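# Put one soap bar in each of three lidded boxes

## Task

Finish with all three boxes upright, each containing exactly one bar of soap and each covered by its lid; a box that ends up closed may still have no soap in it.

## Robot and tools

Robot: two arms, left_arm and right_arm, each with six revolute joints and a parallel gripper. Calibrated bases in the scene frame: left_arm at (-0.046, +0.275, 0) m, quat_wxyz (+1.000, 0, 0, +0.012); right_arm at (-0.022, -0.322, 0) m, quat_wxyz (+1.000, 0, 0, -0.026). Both bases have +z up.

Frames: the scene frame has its origin at table height, halfway between the nominal bases, +z up, +x out over the table, and left_arm on the +y side (arm names do not match image sides). Fixed cameras and the table use the scene frame. Each arm reports its hand pose (end_effector_position in metres, end_effector_quat_wxyz) and its wrist camera pose in its own base frame. The reported point sits between the finger pads, roughly 1 cm short of the fingertips; fingers point along the gripper's +z and open along its y. Printed poses may be a few centimetres off, more when the arm is stretched.

Row layout: every command row is 14 numbers in [-1, 1]: seven for left_arm then seven for right_arm. Within each seven, the order is wrist pitch (joint4), waist (joint1), wrist roll (joint6), wrist yaw (joint5), elbow (joint3), shoulder (joint2), then gripper opening. The six joint values are scaled offsets, not poses: they are added to the arm's Joint targets as they stood when the action (or move) began. A value of 1.0 equals 1.83 rad for wrist pitch, 1.264 waist, 7.625 wrist roll, 6.358 wrist yaw, 1.276 elbow, 1.32 shoulder. The opening is absolute: +1 fully open, -1 closed; a 0 is a real command, so resend the current opening to leave a gripper alone. Stated joint ranges (rad): waist -2.880 to 2.880, shoulder 0.000 to 3.142, elbow 0.000 to 3.019, wrist pitch -1.693 to 1.571, wrist yaw -1.571 to 1.571, wrist roll -2.094 to 2.094. Real ends may differ by up to 0.084 rad; asking for more than 0.084 rad beyond a stated end gets the action (both arms) refused, and an over-reach toward a real end is clipped, reported as "joint sent to its limit".

execute_actions(actions, cameras): actions is a list of actions; each action is a table of up to 15 rows, one row per 1/30 s control step, 15 steps per action, the last row held if fewer are given. Offsets in every row of an action count from the targets at that action's start, so sending the same offset in a new action moves further. An empty list just reports state and images. cameras picks images (omitted/null/["all"] = all, [] = none; an unknown name voids the call).

move(target, speed, blend, opening_speed, blocking, cameras): drives all joints together along paths to one row or a list of up to 15 rows; all rows are offsets from the same starting Joint targets. speed is rad/s of the joint with the farthest to go, 0.01 to 2, default 0.5, one value or one per target. blend (rad) rounds corners between list targets; 0 stops at each. opening_speed (0.2 or more, per second on the -1..+1 scale) ramps the fingers; use a low value to close gently. Finger values of later list targets are applied only after all motion comes to rest there. Paths take at least 0.5 s and over 10 s they fall short. No obstacle or arm-to-arm avoidance. blocking=false returns after about 0.5 s while motion continues. The result adds a "move:" line: done, off_target (rest with a joint over 0.035 rad off), moving, held or fault, plus limits=held and the worst joint error per arm.

wait(seconds 0 to 10): lets time pass with commands held; a running move continues. stop: brakes the running move (needs braking distance). zoom_image(camera, region [x0,y0,x1,y1], max 504x504 px): enlarges part of the latest image from cam_high (896x504), cam_low (896x504), cam_left_wrist (672x504) or cam_right_wrist (672x504). read_manual: licence texts only. finished_scene(scene): ends the current scene (1 or 2) permanently.

Result lines: Joint positions and Joint velocities per arm in the joint order above, then finger pad gap (m; 0.094 open). Joint targets is the base for your next offsets. "within noise" means the arm is still. grip_measured is the opening on the command scale; it reads slightly wide when empty and about 0.064 below the part's width when squeezing; it tracks the command, so it does not reveal contact. grip_effort_nm is motor effort (negative closing), not pad force. Joint torques include gravity and offsets; numbers 1 and 5 wrap at ±28 N m. "joint command not followed" means the clearance check altered targets. Tool commands shows current gripper commands. Calls of actions also list joint angles at some steps.

Motion limits: each joint's target may lead its measured angle only by a fixed amount (0.33 wrist pitch, 0.264 waist, 1.97 wrist roll, 0.701 wrist yaw, 0.276 elbow, 0.32 shoulder rad), and targets placing the gripper over 110 mm from its current spot are scaled back, so big moves need several actions. Tiny joint changes may not start.

Cautions: do not drop objects, release them while moving, slam, or push hard; a hard contact between the two arms can fail the scene. Anything falling off the table, or left off it, is failure. An arm pressing on something keeps pressing until its targets are commanded back past its measured angles. Holding loads, long reaches or pushing unreachable poses heats motors; MOTOR HOT warns, and at 100 °C that arm goes limp for 30 to 60 s or more. Brief external tugs on held parts or pushes on loose objects can occur. Time passes while you think and write, so keep moves purposeful and smooth.

Each tool is called after "Emit:" by a JSON object that holds its "api" and its "payload", one argument or row to a line.

## Session

Emit:
{"api": "execute_actions", "payload": {
  "actions": []
}}

Scene clock: 0.00 s.
left_arm: end_effector_position=(+0.5905, -0.2707, +0.2097) grip_measured=+1.000 grip_effort_nm=n/a end_effector_quat_wxyz=(+0.442, -0.131, +0.873, +0.161) | right_arm: end_effector_position=(+0.1384, +0.3040, +0.3106) grip_measured=+1.000 grip_effort_nm=n/a end_effector_quat_wxyz=(+0.083, -0.601, +0.786, +0.123)
Joint names: [wrist pitch, waist, wrist roll, wrist yaw, elbow, shoulder]
Joint positions: left_arm=[-0.693 -0.629 -0.666 -0.848 1.484 1.795 0.094] | right_arm=[-1.458 1.064 -0.221 -0.157 1.194 1.054 0.094]
Joint velocities: within noise
Joint torques (N m): no reading
Motor temperatures (°C): left_arm=[31 32 31 29 29 32 33] | right_arm=[34 34 31 31 34 30 30]
Heat: left arm: hottest gripper 33 °C; right arm: hottest waist 34 °C.
Joint targets: left_arm=[-0.691 -0.629 -0.666 -0.848 1.507 1.800] | right_arm=[-1.457 1.064 -0.221 -0.157 1.218 1.057]
Tool commands: left_gripper/opening=+1.0 right_gripper/opening=+1.0

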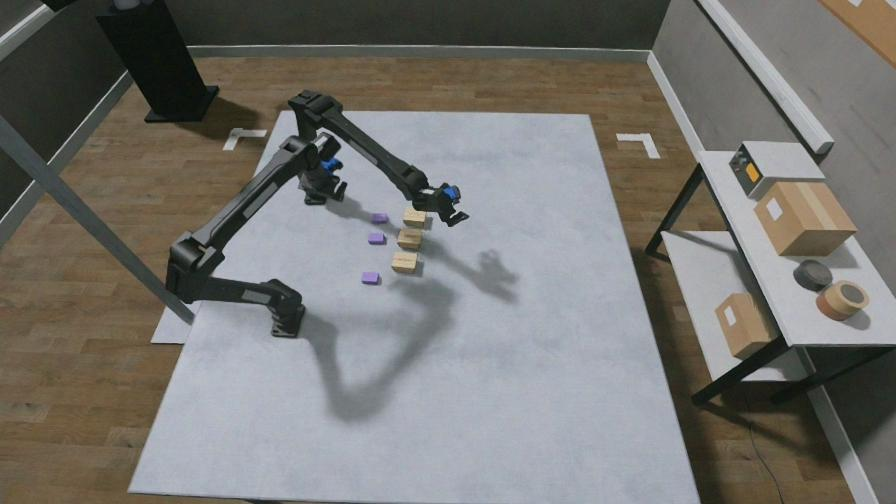

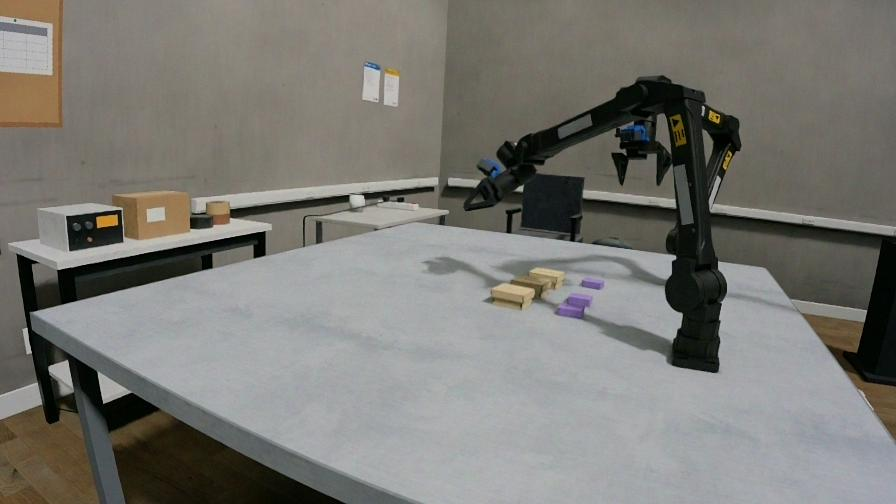

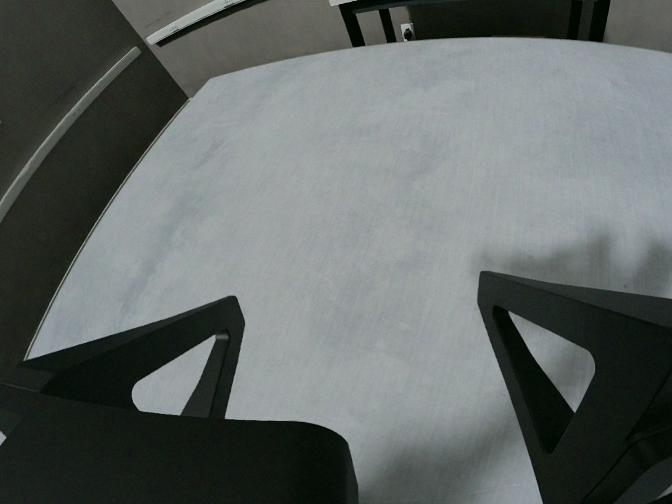

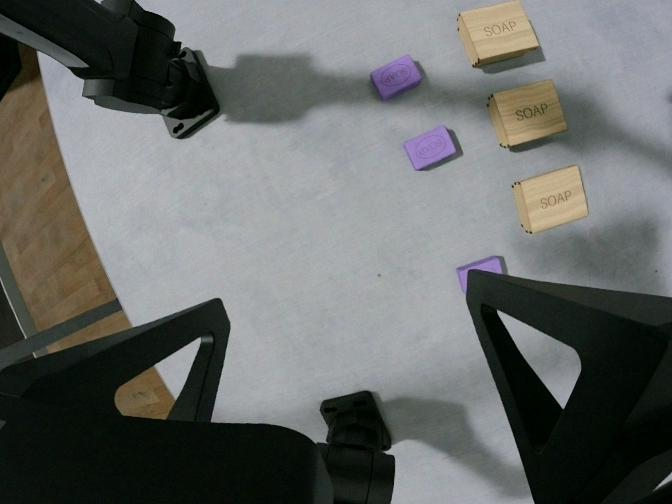

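Emit:
{"api": "zoom_image", "payload": {
  "camera": "cam_right_wrist",
  "region": [360, 0, 620, 300]
}}

Emit:
{"api": "zoom_image", "payload": {
  "camera": "cam_low",
  "region": [470, 240, 640, 340]
}}

Emit:
{"api": "zoom_image", "payload": {
  "camera": "cam_high",
  "region": [330, 180, 480, 300]
}}

Scaled by 1.680 from the camera's 672x504 image, which has a finer 960x720 frame.

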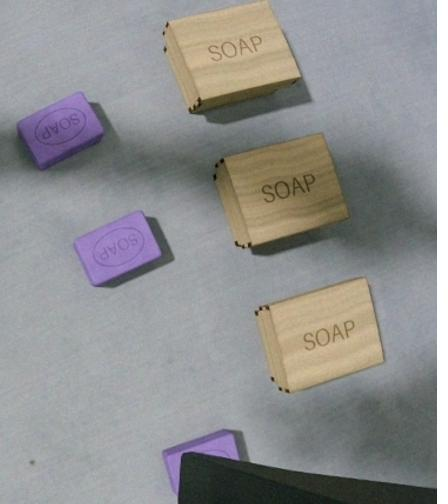

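Scaled by 2.965 from the camera's 896x504 image, which has a finer 1280x720 frame.

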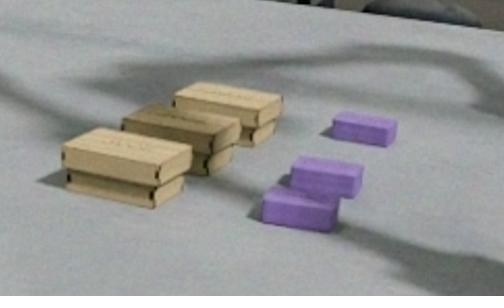

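Scaled by 3.360 from the camera's 896x504 image, which has a finer 1280x720 frame.

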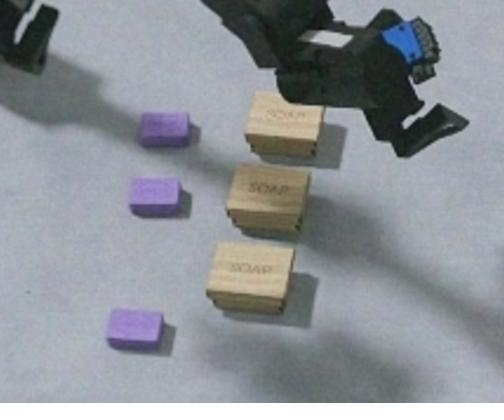

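Emit:
{"api": "move", "payload": {
  "target": [-0.501,0.197,0.0407,0.1334,0.2696,0.0106,1,0,-1,0,0,0,0,1],
  "speed": 0.8
}}

Scene clock: 111.97 s.
left_arm: end_effector_position=(+0.5073, -0.2068, +0.2390) grip_measured=+1.000 grip_effort_nm=-0.012 end_effector_quat_wxyz=(-0.011, +0.009, +1.000, +0.006) | right_arm: end_effector_position=(+0.3318, -0.0382, +0.3106) grip_measured=+1.000 grip_effort_nm=-0.046 end_effector_quat_wxyz=(+0.139, -0.023, +0.989, +0.050)
Joint names: [wrist pitch, waist, wrist roll, wrist yaw, elbow, shoulder]
Joint positions: left_arm=[-1.596 -0.387 -0.369 -0.003 1.795 1.795 0.094] | right_arm=[-1.458 -0.194 -0.221 -0.157 1.194 1.054 0.094]
Joint velocities: within noise
Joint torques (N m): left_arm=[0.59 -0.97 0.03 0.08 15.56 -19.25] | right_arm=[0.9 -0.44 0 -0.32 12.21 -6.07]
Motor temperatures (°C): left_arm=[30 31 30 29 40 37 31] | right_arm=[34 34 30 31 44 30 30]
Heat: left arm: hottest elbow 40 °C; right arm: hottest elbow 44 °C.
Joint targets: left_arm=[-1.608 -0.380 -0.355 0.001 1.851 1.814] | right_arm=[-1.457 -0.200 -0.221 -0.157 1.218 1.057]
move: off_target (left_arm); left_arm: the elbow is farthest, 0.056 rad from its target

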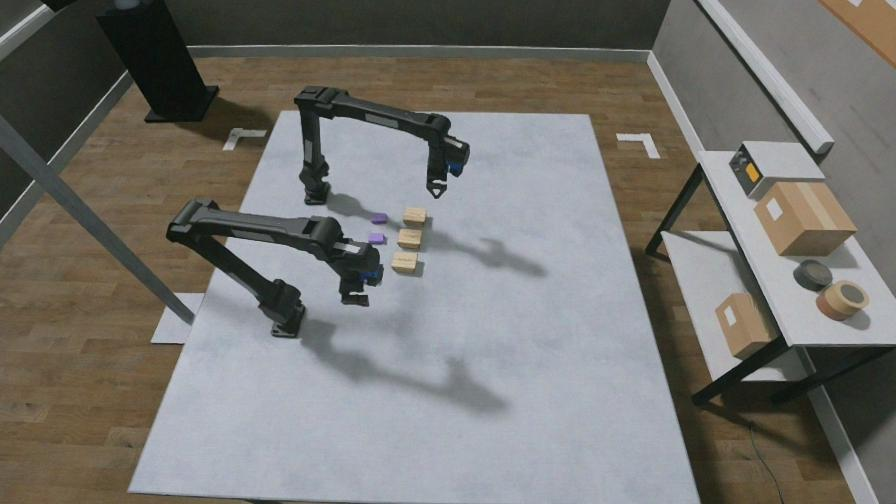

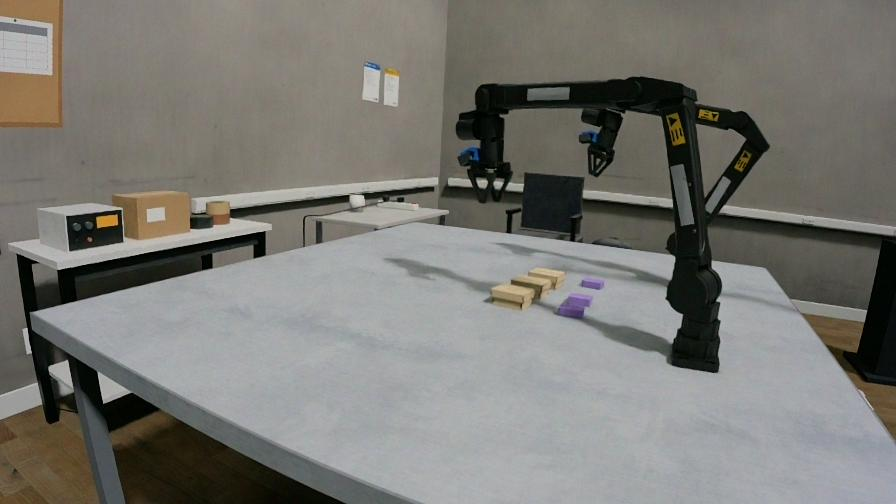

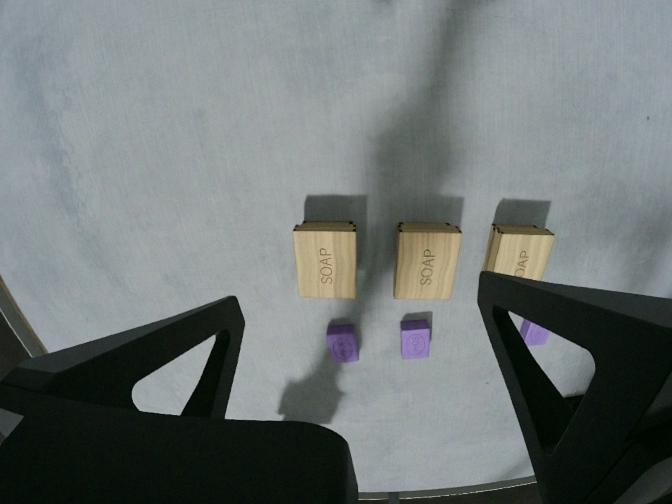

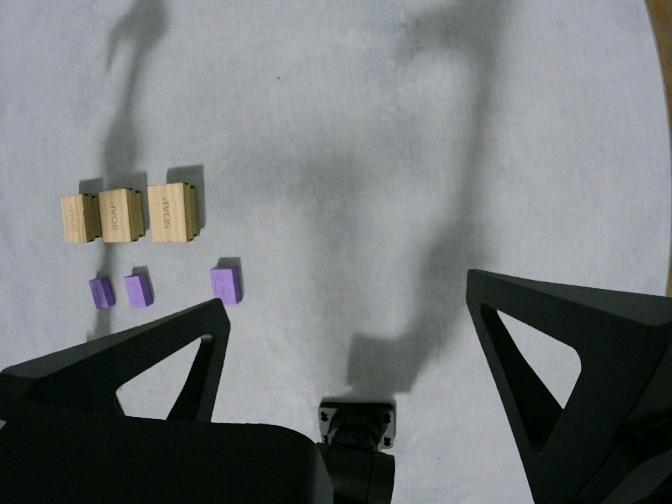

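Emit:
{"api": "move", "payload": {
  "target": [0.2077,-0.0024,0.013,0,-0.4454,-0.1621,1,0,0,0,0,0,0,1],
  "speed": 0.7,
  "cameras": ["cam_left_wrist","cam_low"]
}}

Scene clock: 169.20 s.
left_arm: end_effector_position=(+0.4370, -0.1782, +0.1379) grip_measured=+1.000 grip_effort_nm=-0.002 end_effector_quat_wxyz=(+0.003, +0.058, +0.998, +0.000) | right_arm: end_effector_position=(+0.3318, -0.0382, +0.3106) grip_measured=+1.000 grip_effort_nm=-0.051 end_effector_quat_wxyz=(+0.139, -0.023, +0.989, +0.050)
Joint names: [wrist pitch, waist, wrist roll, wrist yaw, elbow, shoulder]
Joint positions: left_arm=[-1.241 -0.387 -0.27 -0.003 1.296 1.62 0.094] | right_arm=[-1.458 -0.194 -0.221 -0.157 1.194 1.054 0.094]
Joint velocities: within noise
Joint torques (N m): left_arm=[1.48 -1.26 0.05 0.08 8.68 -19.02] | right_arm=[0.9 -0.44 0 -0.32 12.22 -6.07]
Motor temperatures (°C): left_arm=[30 31 30 28 54 37 30] | right_arm=[33 34 29 30 45 30 30]
Heat: left arm: hottest elbow 54 °C; right arm: hottest elbow 45 °C.
Joint targets: left_arm=[-1.228 -0.383 -0.256 0.001 1.283 1.601] | right_arm=[-1.457 -0.200 -0.221 -0.157 1.218 1.057]
move: done
Images, in order (width x height): cam_low 896x504, cam_left_wrist 672x504.

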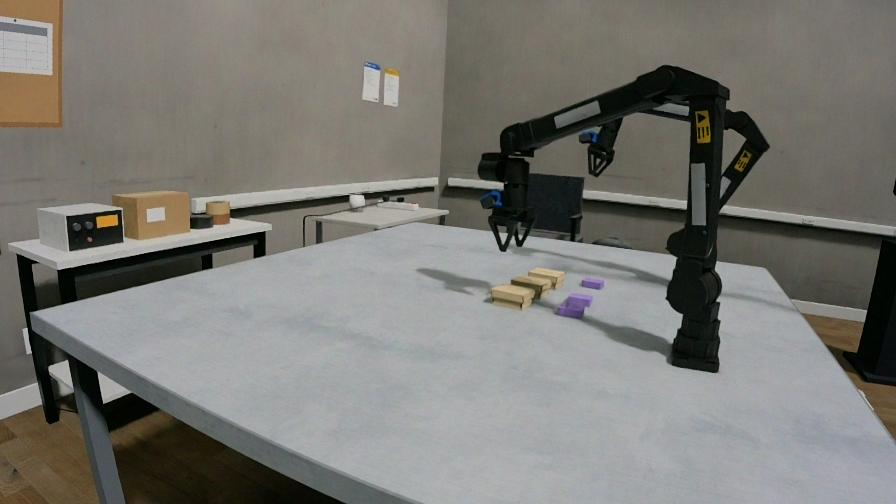

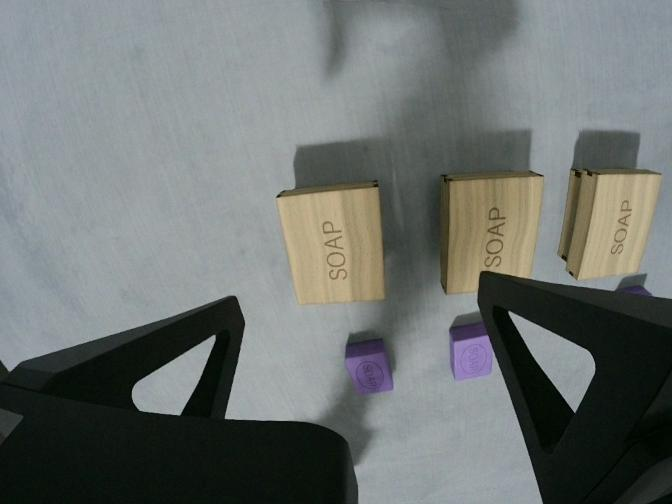

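Emit:
{"api": "move", "payload": {
  "target": [0.1005,0.0134,0.006,0,-0.1356,0.0417,1,0,0,0,0,0,0,1],
  "speed": 0.4,
  "cameras": ["cam_left_wrist","cam_low"]
}}

Emit:
{"api": "zoom_image", "payload": {
  "camera": "cam_low",
  "region": [440, 210, 620, 340]
}}

Scene clock: 209.30 s.
left_arm: end_effector_position=(+0.4152, -0.1645, +0.0711) grip_measured=+1.000 grip_effort_nm=-0.012 end_effector_quat_wxyz=(+0.001, +0.076, +0.997, +0.001) | right_arm: end_effector_position=(+0.3318, -0.0382, +0.3106) grip_measured=+1.000 grip_effort_nm=-0.051 end_effector_quat_wxyz=(+0.139, -0.023, +0.989, +0.050)
Joint names: [wrist pitch, waist, wrist roll, wrist yaw, elbow, shoulder]
Joint positions: left_arm=[-1.057 -0.377 -0.224 -0.003 1.121 1.633 0.094] | right_arm=[-1.458 -0.194 -0.221 -0.157 1.194 1.054 0.094]
Joint velocities: within noise
Joint torques (N m): left_arm=[1.7 -0.73 0.16 0.07 8.14 -14.45] | right_arm=[0.9 -0.5 0.01 -0.32 12.21 -6.07]
Motor temperatures (°C): left_arm=[30 31 29 28 47 36 30] | right_arm=[33 34 29 30 45 30 30]
Heat: left arm: hottest elbow 47 °C; right arm: hottest elbow 45 °C.
Joint targets: left_arm=[-1.044 -0.366 -0.210 0.001 1.110 1.656] | right_arm=[-1.457 -0.200 -0.221 -0.157 1.218 1.057]
move: done
Images, in order (width x height): cam_low 896x504, cam_left_wrist 672x504.

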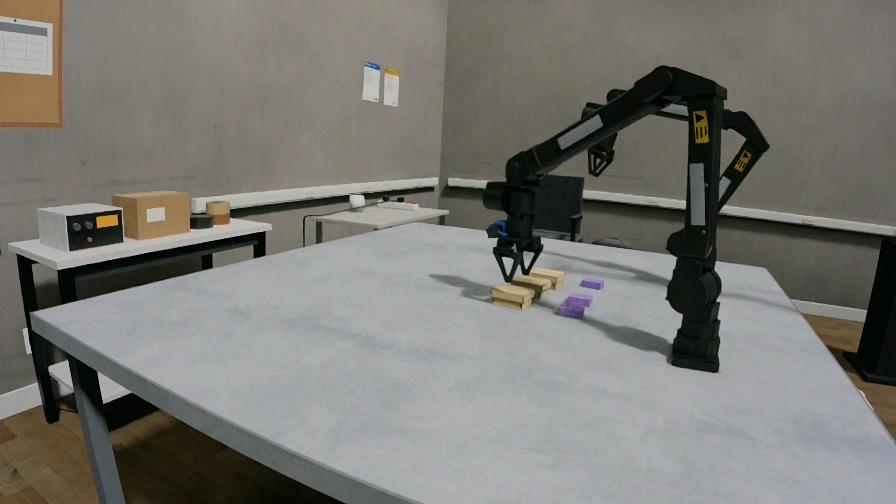

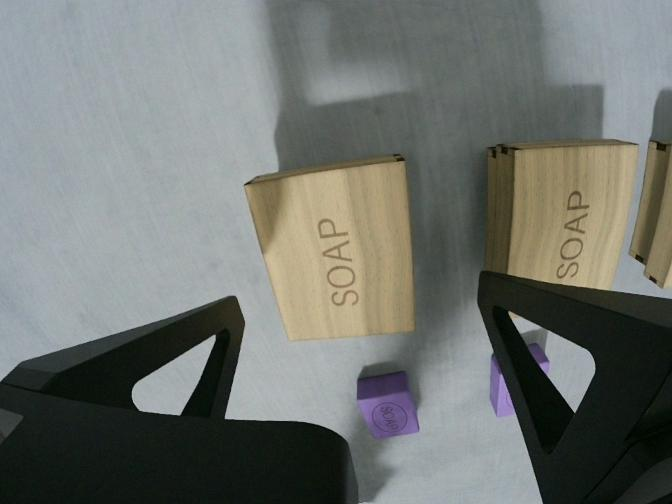

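Scaled by 2.800 from the camera's 896x504 image, which has a finer 1280x720 frame.

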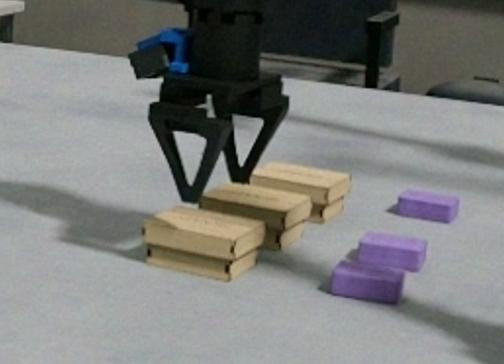

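Emit:
{"api": "move", "payload": {
  "target": [0.0503,0.0103,0.0013,0,-0.036,0.0364,1,0,0,0,0,0,0,1],
  "speed": 0.2,
  "cameras": ["cam_left_wrist","cam_low"]
}}

Emit:
{"api": "zoom_image", "payload": {
  "camera": "cam_low",
  "region": [440, 210, 620, 340]
}}

Scene clock: 237.80 s.
left_arm: end_effector_position=(+0.4154, -0.1585, +0.0358) grip_measured=+1.000 grip_effort_nm=-0.007 end_effector_quat_wxyz=(+0.000, +0.075, +0.997, +0.001) | right_arm: end_effector_position=(+0.3318, -0.0382, +0.3106) grip_measured=+1.000 grip_effort_nm=-0.051 end_effector_quat_wxyz=(+0.139, -0.023, +0.989, +0.050)
Joint names: [wrist pitch, waist, wrist roll, wrist yaw, elbow, shoulder]
Joint positions: left_arm=[-0.965 -0.365 -0.214 -0.003 1.074 1.681 0.094] | right_arm=[-1.458 -0.194 -0.221 -0.157 1.194 1.054 0.094]
Joint velocities: within noise
Joint torques (N m): left_arm=[1.76 -0.73 0.11 0.08 7.68 -14.74] | right_arm=[0.9 -0.5 0 -0.32 12.21 -6.07]
Motor temperatures (°C): left_arm=[29 31 29 28 43 36 30] | right_arm=[33 34 29 30 45 30 30]
Heat: left arm: hottest elbow 43 °C; right arm: hottest elbow 45 °C.
Joint targets: left_arm=[-0.952 -0.353 -0.200 0.001 1.064 1.704] | right_arm=[-1.457 -0.200 -0.221 -0.157 1.218 1.057]
move: done
Images, in order (width x height): cam_low 896x504, cam_left_wrist 672x504.

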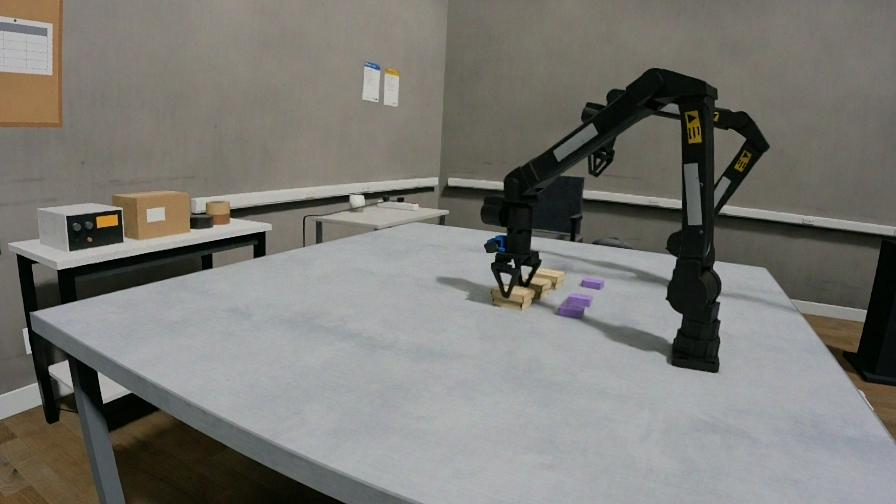

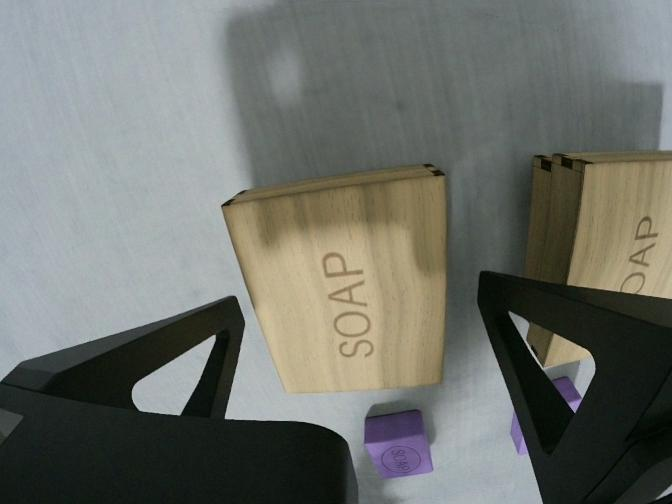

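Scaled by 2.800 from the camera's 896x504 image, which has a finer 1280x720 frame.

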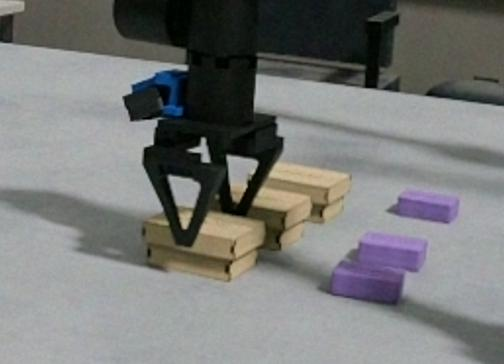

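Emit:
{"api": "move", "payload": {
  "target": [
    [0,0.010,0.0015,0,0,0,1,0,0,0,0,0,0,1],
    [0,0.010,0.0015,0,0,0,0.3,0,0,0,0,0,0,1]
  ],
  "speed": 0.2,
  "opening_speed": 0.4,
  "cameras": ["cam_left_wrist"]
}}

Scene clock: 250.10 s.
left_arm: end_effector_position=(+0.4175, -0.1531, +0.0358) grip_measured=+0.388 grip_effort_nm=-0.989 end_effector_quat_wxyz=(+0.000, +0.074, +0.997, +0.001) | right_arm: end_effector_position=(+0.3318, -0.0382, +0.3106) grip_measured=+1.000 grip_effort_nm=-0.051 end_effector_quat_wxyz=(+0.139, -0.023, +0.989, +0.050)
Joint names: [wrist pitch, waist, wrist roll, wrist yaw, elbow, shoulder]
Joint positions: left_arm=[-0.964 -0.351 -0.202 -0.002 1.074 1.681 0.065] | right_arm=[-1.458 -0.194 -0.221 -0.157 1.194 1.054 0.094]
Joint velocities: within noise
Joint torques (N m): left_arm=[1.59 -0.67 0.1 0.05 7.69 -14.68] | right_arm=[0.88 -0.44 0 -0.32 12.21 -6.07]
Motor temperatures (°C): left_arm=[29 31 29 28 41 36 30] | right_arm=[33 34 29 30 45 30 30]
Heat: left arm: hottest elbow 41 °C; right arm: hottest elbow 45 °C.
Joint targets: left_arm=[-0.952 -0.340 -0.189 0.001 1.064 1.704] | right_arm=[-1.457 -0.200 -0.221 -0.157 1.218 1.057]
move: done
Images, in order (width x height): cam_left_wrist 672x504.

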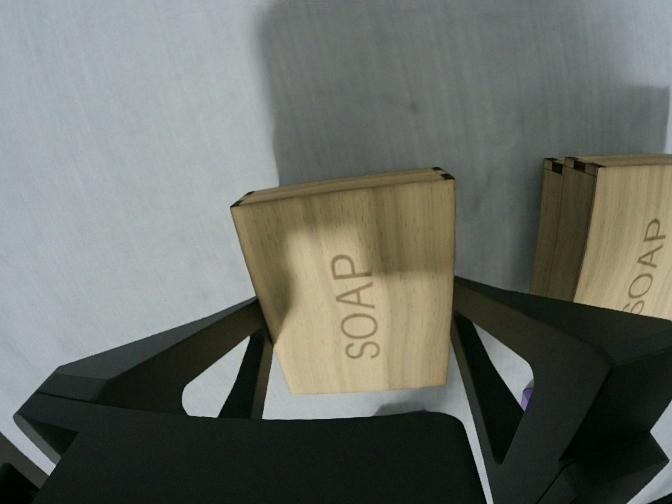

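Emit:
{"api": "move", "payload": {
  "target": [-0.1208,0.010,0.0015,0,0.1144,-0.1038,0.3,0,0,0,0,0,0,1],
  "speed": 0.15,
  "cameras": ["cam_left_wrist","cam_low"]
}}

Emit:
{"api": "zoom_image", "payload": {
  "camera": "cam_low",
  "region": [440, 210, 620, 340]
}}

Scene clock: 272.03 s.
left_arm: end_effector_position=(+0.4134, -0.1465, +0.1056) grip_measured=+0.386 grip_effort_nm=-1.038 end_effector_quat_wxyz=(-0.007, +0.074, +0.997, +0.003) | right_arm: end_effector_position=(+0.3318, -0.0382, +0.3106) grip_measured=+1.000 grip_effort_nm=-0.046 end_effector_quat_wxyz=(+0.139, -0.023, +0.989, +0.050)
Joint names: [wrist pitch, waist, wrist roll, wrist yaw, elbow, shoulder]
Joint positions: left_arm=[-1.161 -0.34 -0.191 -0.002 1.158 1.582 0.065] | right_arm=[-1.458 -0.194 -0.221 -0.157 1.194 1.054 0.094]
Joint velocities: within noise
Joint torques (N m): left_arm=[0.61 -0.62 0.1 0.05 14.23 -17.38] | right_arm=[0.9 -0.44 0 -0.32 12.21 -6.07]
Motor temperatures (°C): left_arm=[29 31 29 28 40 35 31] | right_arm=[33 34 29 30 46 30 30]
Heat: left arm: hottest elbow 40 °C; right arm: hottest elbow 46 °C.
Joint targets: left_arm=[-1.173 -0.328 -0.178 0.001 1.210 1.566] | right_arm=[-1.457 -0.200 -0.221 -0.157 1.218 1.057]
move: off_target (left_arm); left_arm: the elbow is farthest, 0.052 rad from its target
Images, in order (width x height): cam_low 896x504, cam_left_wrist 672x504.

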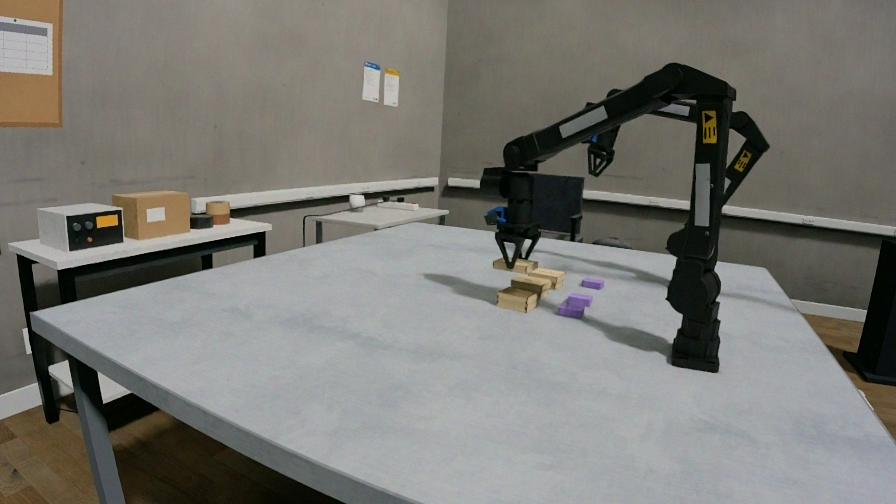

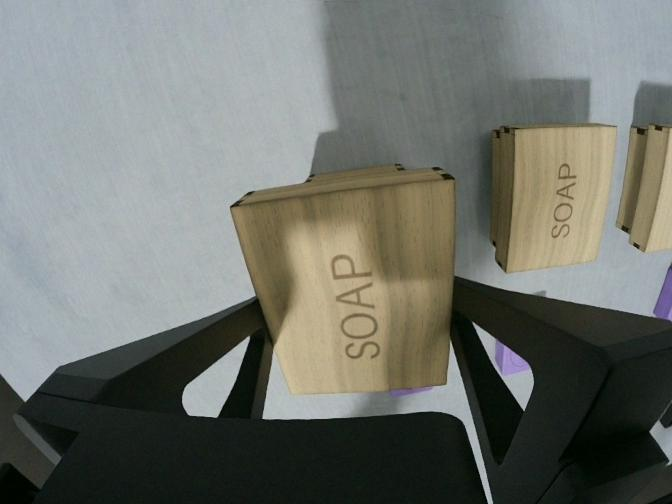

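Scaled by 2.800 from the camera's 896x504 image, which has a finer 1280x720 frame.

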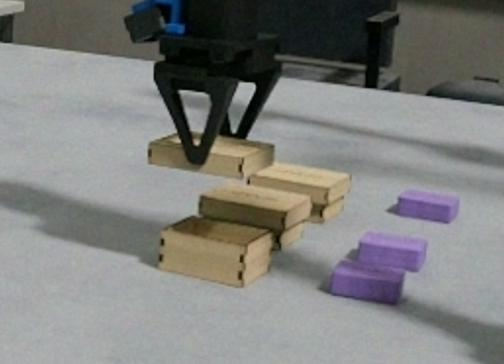

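Emit:
{"api": "move", "payload": {
  "target": [-0.0224,0.0301,0.005,0,0.3064,0.2841,0.3,0,0,0,0,0,0,1],
  "speed": 0.4,
  "cameras": ["cam_left_wrist"]
}}

Scene clock: 292.30 s.
left_arm: end_effector_position=(+0.5438, -0.1687, +0.0803) grip_measured=+0.386 grip_effort_nm=-1.038 end_effector_quat_wxyz=(+0.000, +0.074, +0.997, +0.001) | right_arm: end_effector_position=(+0.3318, -0.0382, +0.3106) grip_measured=+1.000 grip_effort_nm=-0.056 end_effector_quat_wxyz=(+0.139, -0.023, +0.989, +0.050)
Joint names: [wrist pitch, waist, wrist roll, wrist yaw, elbow, shoulder]
Joint positions: left_arm=[-1.203 -0.3 -0.153 -0.002 1.545 1.915 0.065] | right_arm=[-1.458 -0.194 -0.221 -0.157 1.194 1.054 0.094]
Joint velocities: within noise
Joint torques (N m): left_arm=[0.61 -0.73 0.13 0.05 14.83 -19.9] | right_arm=[0.9 -0.44 0 -0.32 12.22 -6.07]
Motor temperatures (°C): left_arm=[29 31 29 28 41 36 31] | right_arm=[33 34 29 30 46 30 30]
Heat: left arm: hottest elbow 41 °C; right arm: hottest elbow 46 °C.
Joint targets: left_arm=[-1.214 -0.290 -0.139 0.001 1.601 1.942] | right_arm=[-1.457 -0.200 -0.221 -0.157 1.218 1.057]
move: off_target (left_arm); left_arm: the elbow is farthest, 0.056 rad from its target
Images, in order (width x height): cam_left_wrist 672x504.

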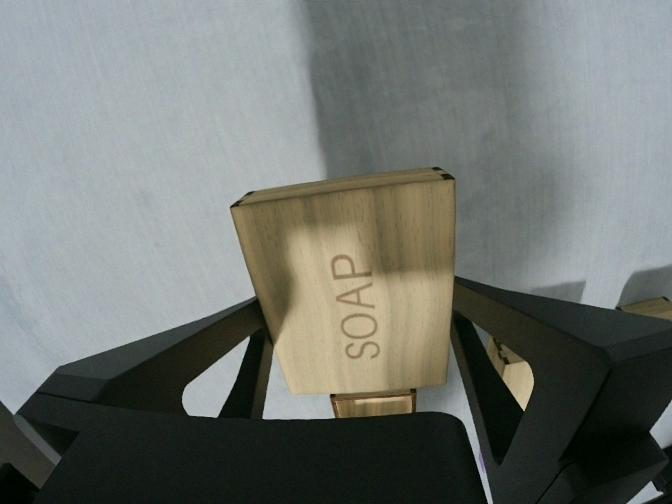

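Emit:
{"api": "move", "payload": {
  "target": [0.0842,0,0,0,-0.0987,0.0477,0.3,0,0,0,0,0,0,1],
  "speed": 0.15,
  "cameras": ["cam_left_wrist","cam_low"]
}}

Emit:
{"api": "zoom_image", "payload": {
  "camera": "cam_low",
  "region": [440, 210, 620, 340]
}}

Scene clock: 304.00 s.
left_arm: end_effector_position=(+0.5461, -0.1694, +0.0248) grip_measured=+0.386 grip_effort_nm=-1.043 end_effector_quat_wxyz=(+0.003, +0.074, +0.997, +0.000) | right_arm: end_effector_position=(+0.3318, -0.0382, +0.3106) grip_measured=+1.000 grip_effort_nm=-0.046 end_effector_quat_wxyz=(+0.139, -0.023, +0.989, +0.050)
Joint names: [wrist pitch, waist, wrist roll, wrist yaw, elbow, shoulder]
Joint positions: left_arm=[-1.073 -0.3 -0.153 -0.002 1.485 1.978 0.065] | right_arm=[-1.458 -0.194 -0.221 -0.157 1.194 1.054 0.094]
Joint velocities: within noise
Joint torques (N m): left_arm=[1.55 -0.79 0.09 0.05 8.32 -20.25] | right_arm=[0.9 -0.44 0 -0.32 12.21 -6.01]
Motor temperatures (°C): left_arm=[29 31 29 28 42 36 32] | right_arm=[33 34 29 30 46 30 30]
Heat: left arm: hottest elbow 42 °C; right arm: hottest elbow 46 °C.
Joint targets: left_arm=[-1.060 -0.290 -0.140 0.001 1.475 2.004] | right_arm=[-1.457 -0.200 -0.221 -0.157 1.218 1.057]
move: done
Images, in order (width x height): cam_low 896x504, cam_left_wrist 672x504.

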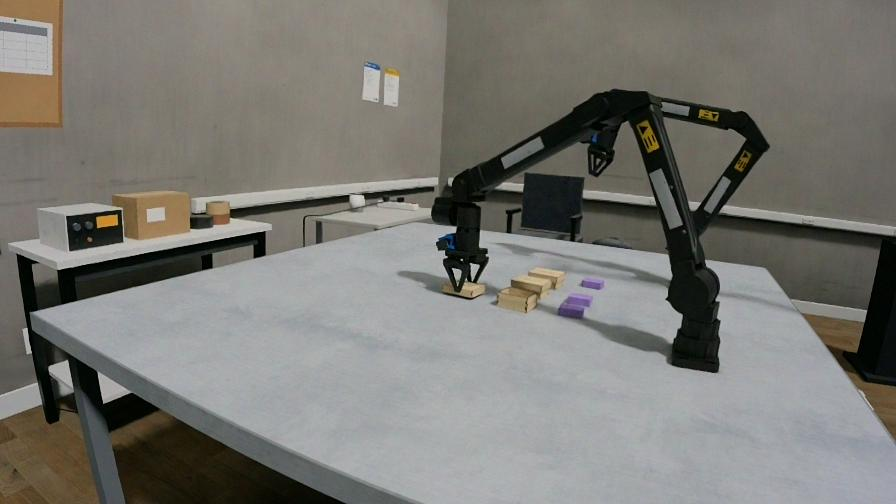

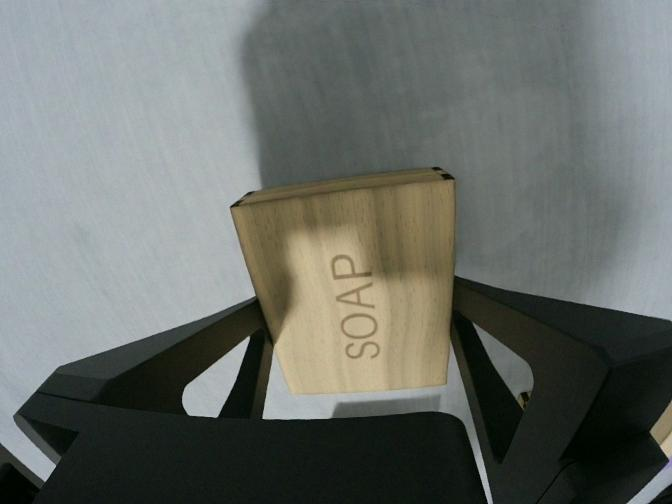

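Scaled by 2.800 from the camera's 896x504 image, which has a finer 1280x720 frame.

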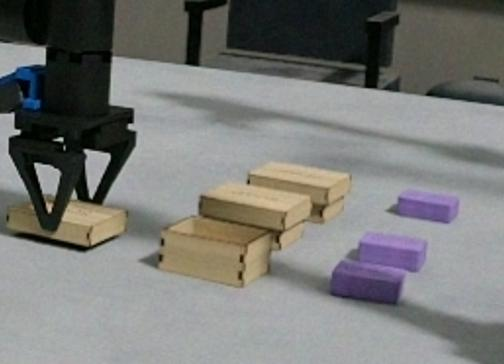

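Emit:
{"api": "move", "payload": {
  "target": [0.0068,0,0,0,-0.005,0.005,0.3,0,0,0,0,0,0,1],
  "speed": 0.05,
  "cameras": ["cam_low"]
}}

Emit:
{"api": "zoom_image", "payload": {
  "camera": "cam_low",
  "region": [420, 240, 540, 320]
}}

Scene clock: 313.30 s.
left_arm: end_effector_position=(+0.5472, -0.1697, +0.0228) grip_measured=+0.386 grip_effort_nm=-1.043 end_effector_quat_wxyz=(+0.006, +0.074, +0.997, -0.001) | right_arm: end_effector_position=(+0.3318, -0.0382, +0.3106) grip_measured=+1.000 grip_effort_nm=-0.056 end_effector_quat_wxyz=(+0.139, -0.023, +0.989, +0.050)
Joint names: [wrist pitch, waist, wrist roll, wrist yaw, elbow, shoulder]
Joint positions: left_arm=[-1.06 -0.3 -0.153 -0.002 1.48 1.978 0.065] | right_arm=[-1.458 -0.194 -0.221 -0.157 1.194 1.054 0.094]
Joint velocities: within noise
Joint torques (N m): left_arm=[1.63 -0.73 0.1 0.05 8.16 -19.96] | right_arm=[0.9 -0.44 0 -0.32 12.21 -6.07]
Motor temperatures (°C): left_arm=[29 31 29 28 42 37 32] | right_arm=[33 34 29 30 46 30 30]
Heat: left arm: hottest elbow 42 °C; right arm: hottest elbow 46 °C.
Joint targets: left_arm=[-1.047 -0.290 -0.140 0.001 1.469 2.011] | right_arm=[-1.457 -0.200 -0.221 -0.157 1.218 1.057]
move: done
Images, in order (width x height): cam_low 896x504.

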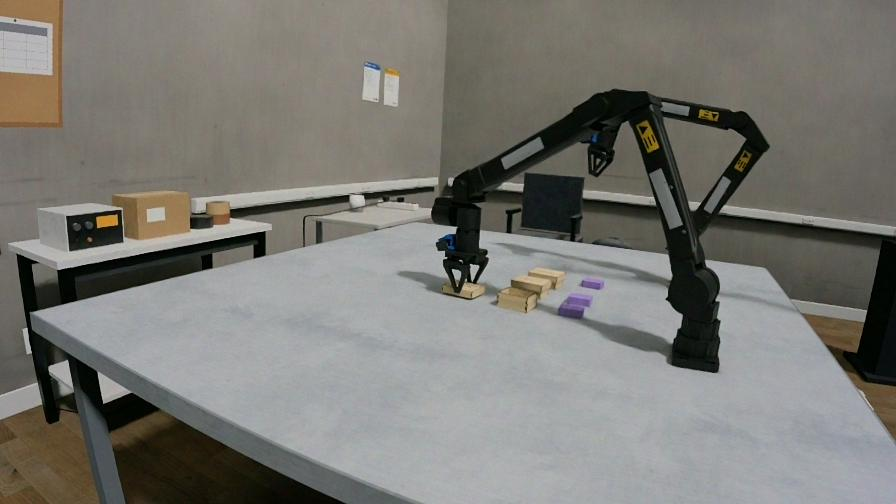

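Scaled by 4.200 from the camera's 896x504 image, which has a finer 1280x720 frame.

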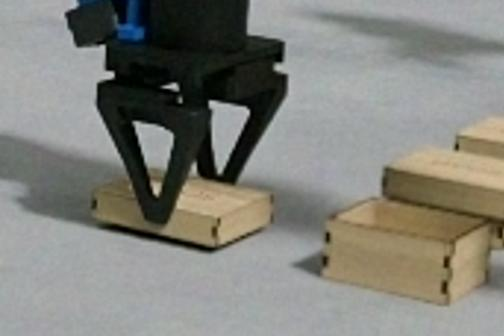

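Emit:
{"api": "move", "payload": {
  "target": [0,0,0,0,-0.004,0.011,0.3,0,0,0,0,0,0,1],
  "speed": 0.05,
  "cameras": ["cam_low"]
}}

Emit:
{"api": "zoom_image", "payload": {
  "camera": "cam_low",
  "region": [420, 240, 540, 320]
}}

Scene clock: 320.87 s.
left_arm: end_effector_position=(+0.5460, -0.1694, +0.0168) grip_measured=+0.386 grip_effort_nm=-1.038 end_effector_quat_wxyz=(+0.001, +0.074, +0.997, +0.001) | right_arm: end_effector_position=(+0.3318, -0.0382, +0.3106) grip_measured=+1.000 grip_effort_nm=-0.046 end_effector_quat_wxyz=(+0.139, -0.023, +0.989, +0.050)
Joint names: [wrist pitch, waist, wrist roll, wrist yaw, elbow, shoulder]
Joint positions: left_arm=[-1.059 -0.3 -0.152 -0.002 1.48 1.989 0.065] | right_arm=[-1.458 -0.194 -0.221 -0.157 1.194 1.054 0.094]
Joint velocities: within noise
Joint torques (N m): left_arm=[1.58 -0.73 0.09 0.05 7.66 -19.43] | right_arm=[0.9 -0.5 0 -0.32 12.19 -6.07]
Motor temperatures (°C): left_arm=[29 31 29 28 42 38 32] | right_arm=[33 34 29 30 46 30 30]
Heat: left arm: hottest elbow 42 °C; right arm: hottest elbow 46 °C.
Joint targets: left_arm=[-1.047 -0.290 -0.139 0.001 1.464 2.026] | right_arm=[-1.457 -0.200 -0.221 -0.157 1.218 1.057]
move: off_target (left_arm); left_arm: the shoulder is farthest, 0.036 rad from its target
Images, in order (width x height): cam_low 896x504.

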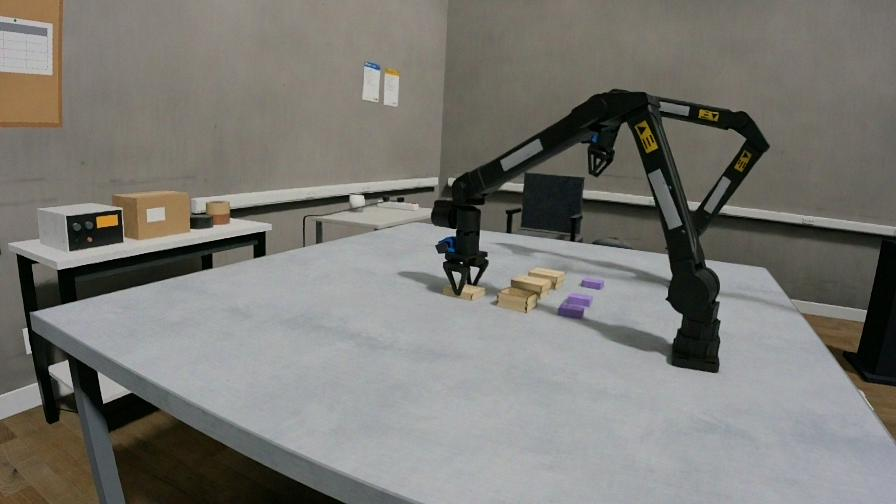

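Scaled by 4.200 from the camera's 896x504 image, which has a finer 1280x720 frame.

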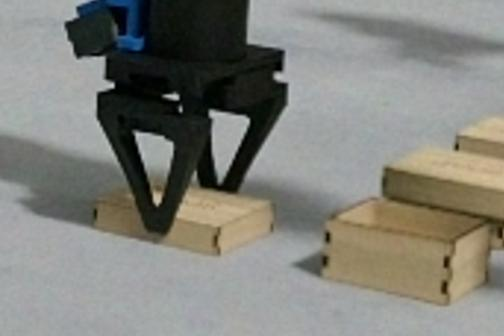

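Emit:
{"api": "move", "payload": {
  "target": [
    [0,0,0,0,0,0,0.85,0,0,0,0,0,0,1],
    [-0.0913,0,0,0,0.1074,-0.0955,0.85,0,0,0,0,0,0,1],
    [-0.1656,-0.14,-0.0235,0,0.1223,-0.1848,0.85,0,0,0,0,0,0,1]
  ],
  "speed": [0.2,0.2,0.4],
  "opening_speed": 0.5,
  "cameras": ["cam_left_wrist"]
}}

Scene clock: 345.73 s.
left_arm: end_effector_position=(+0.4851, -0.2512, +0.1574) grip_measured=+0.848 grip_effort_nm=0.120 end_effector_quat_wxyz=(+0.007, +0.086, +0.996, -0.002) | right_arm: end_effector_position=(+0.3318, -0.0382, +0.3106) grip_measured=+1.000 grip_effort_nm=-0.046 end_effector_quat_wxyz=(+0.139, -0.023, +0.989, +0.050)
Joint names: [wrist pitch, waist, wrist roll, wrist yaw, elbow, shoulder]
Joint positions: left_arm=[-1.339 -0.477 -0.304 -0.001 1.571 1.788 0.087] | right_arm=[-1.458 -0.194 -0.221 -0.157 1.194 1.054 0.094]
Joint velocities: within noise
Joint torques (N m): left_arm=[0.62 -0.79 -0.21 -0.02 14.72 -21.13] | right_arm=[0.9 -0.44 0 -0.32 12.21 -6.07]
Motor temperatures (°C): left_arm=[29 31 29 28 42 37 32] | right_arm=[33 34 29 30 46 30 30]
Heat: left arm: hottest elbow 42 °C; right arm: hottest elbow 46 °C.
Joint targets: left_arm=[-1.351 -0.467 -0.318 0.001 1.620 1.782] | right_arm=[-1.457 -0.200 -0.221 -0.157 1.218 1.057]
move: off_target (left_arm); left_arm: the elbow is farthest, 0.050 rad from its target
Images, in order (width x height): cam_left_wrist 672x504.

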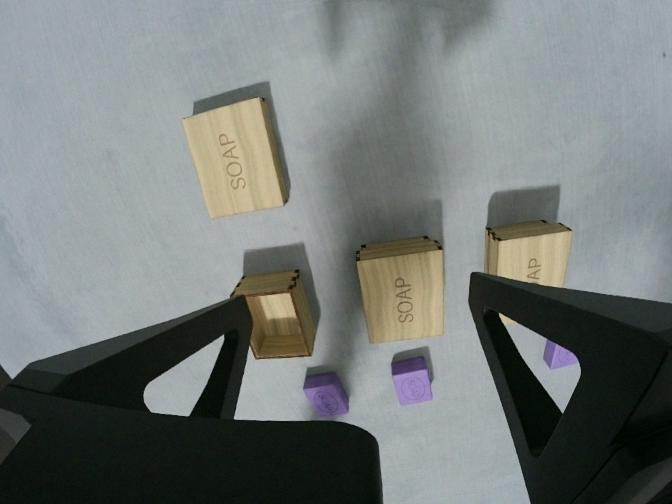

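Emit:
{"api": "move", "payload": {
  "target": [0.1486,-0.1044,-0.0176,0,-0.319,-0.0697,1,0,0,0,0,0,0,1],
  "speed": 0.5,
  "cameras": ["cam_left_wrist"]
}}

Scene clock: 371.93 s.
left_arm: end_effector_position=(+0.3971, -0.2663, +0.0728) grip_measured=+0.998 grip_effort_nm=0.120 end_effector_quat_wxyz=(-0.002, +0.076, +0.997, +0.001) | right_arm: end_effector_position=(+0.3318, -0.0382, +0.3106) grip_measured=+1.000 grip_effort_nm=-0.051 end_effector_quat_wxyz=(+0.139, -0.023, +0.989, +0.050)
Joint names: [wrist pitch, waist, wrist roll, wrist yaw, elbow, shoulder]
Joint positions: left_arm=[-1.091 -0.59 -0.439 -0.001 1.225 1.708 0.094] | right_arm=[-1.458 -0.194 -0.221 -0.157 1.194 1.054 0.094]
Joint velocities: within noise
Joint torques (N m): left_arm=[1.62 -2.2 -0.23 -0.03 8.16 -19.78] | right_arm=[0.9 -0.5 0 -0.32 12.21 -6.01]
Motor temperatures (°C): left_arm=[29 30 29 28 48 37 31] | right_arm=[32 34 29 30 47 30 30]
Heat: left arm: hottest elbow 48 °C; right arm: hottest elbow 47 °C.
Joint targets: left_arm=[-1.079 -0.599 -0.453 0.001 1.212 1.690] | right_arm=[-1.457 -0.200 -0.221 -0.157 1.218 1.057]
move: done
Images, in order (width x height): cam_left_wrist 672x504.

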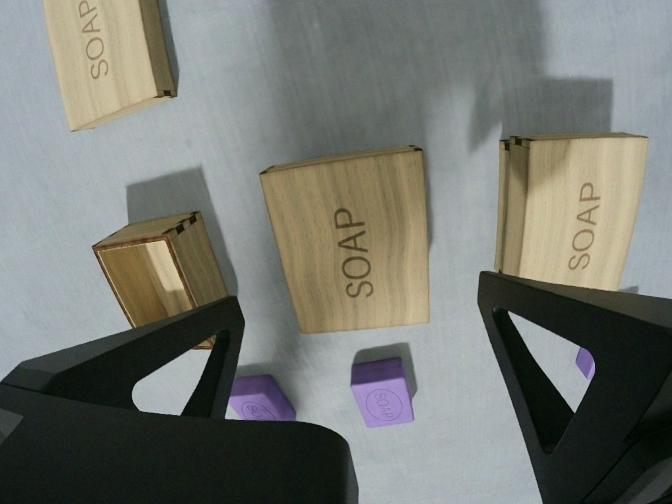

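Emit:
{"api": "move", "payload": {
  "target": [0.053,0.0285,0.0054,0,-0.0313,0.0689,1,0,0,0,0,0,0,1],
  "speed": 0.2,
  "cameras": ["cam_left_wrist"]
}}

Scene clock: 386.77 s.
left_arm: end_effector_position=(+0.4024, -0.2595, +0.0349) grip_measured=+0.998 grip_effort_nm=0.120 end_effector_quat_wxyz=(-0.001, +0.073, +0.997, +0.001) | right_arm: end_effector_position=(+0.3318, -0.0382, +0.3106) grip_measured=+1.000 grip_effort_nm=-0.051 end_effector_quat_wxyz=(+0.139, -0.023, +0.989, +0.050)
Joint names: [wrist pitch, waist, wrist roll, wrist yaw, elbow, shoulder]
Joint positions: left_arm=[-0.994 -0.572 -0.425 -0.001 1.181 1.76 0.094] | right_arm=[-1.458 -0.194 -0.221 -0.157 1.194 1.054 0.094]
Joint velocities: within noise
Joint torques (N m): left_arm=[1.61 -0.91 0.09 -0.03 8.01 -16.15] | right_arm=[0.88 -0.44 0 -0.32 12.19 -6.01]
Motor temperatures (°C): left_arm=[29 30 29 28 46 37 31] | right_arm=[32 34 29 30 47 30 30]
Heat: left arm: hottest elbow 46 °C; right arm: hottest elbow 47 °C.
Joint targets: left_arm=[-0.982 -0.563 -0.411 0.001 1.172 1.781] | right_arm=[-1.457 -0.200 -0.221 -0.157 1.218 1.057]
move: done
Images, in order (width x height): cam_left_wrist 672x504.

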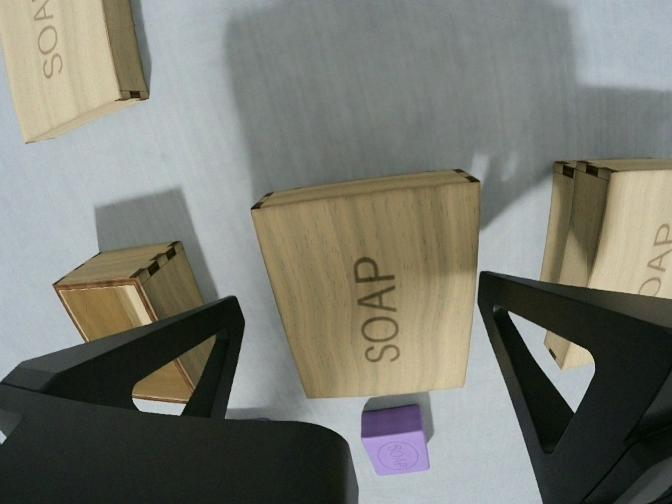

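Emit:
{"api": "move", "payload": {
  "target": [
    [0,-0.029,-0.005,0,0,0,1,0,0,0,0,0,0,1],
    [0,-0.029,-0.005,0,0,0,0.3,0,0,0,0,0,0,1]
  ],
  "speed": 0.2,
  "opening_speed": 0.4,
  "cameras": ["cam_left_wrist"]
}}

Scene clock: 397.07 s.
left_arm: end_effector_position=(+0.3977, -0.2667, +0.0349) grip_measured=+0.394 grip_effort_nm=-1.009 end_effector_quat_wxyz=(-0.001, +0.077, +0.997, +0.001) | right_arm: end_effector_position=(+0.3318, -0.0382, +0.3106) grip_measured=+1.000 grip_effort_nm=-0.046 end_effector_quat_wxyz=(+0.139, -0.023, +0.989, +0.050)
Joint names: [wrist pitch, waist, wrist roll, wrist yaw, elbow, shoulder]
Joint positions: left_arm=[-0.994 -0.59 -0.437 -0.001 1.181 1.76 0.065] | right_arm=[-1.458 -0.194 -0.221 -0.157 1.194 1.054 0.094]
Joint velocities: within noise
Joint torques (N m): left_arm=[1.61 -2.26 -0.21 -0.03 7.98 -16.5] | right_arm=[0.9 -0.44 0 -0.32 12.21 -6.07]
Motor temperatures (°C): left_arm=[29 30 29 28 44 37 31] | right_arm=[32 34 29 30 47 30 30]
Heat: left arm: hottest elbow 44 °C; right arm: hottest elbow 47 °C.
Joint targets: left_arm=[-0.982 -0.599 -0.450 0.001 1.172 1.781] | right_arm=[-1.457 -0.200 -0.221 -0.157 1.218 1.057]
move: done
Images, in order (width x height): cam_left_wrist 672x504.

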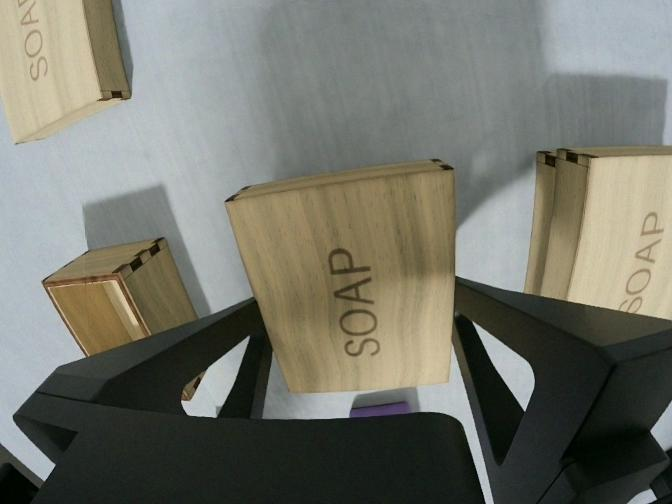

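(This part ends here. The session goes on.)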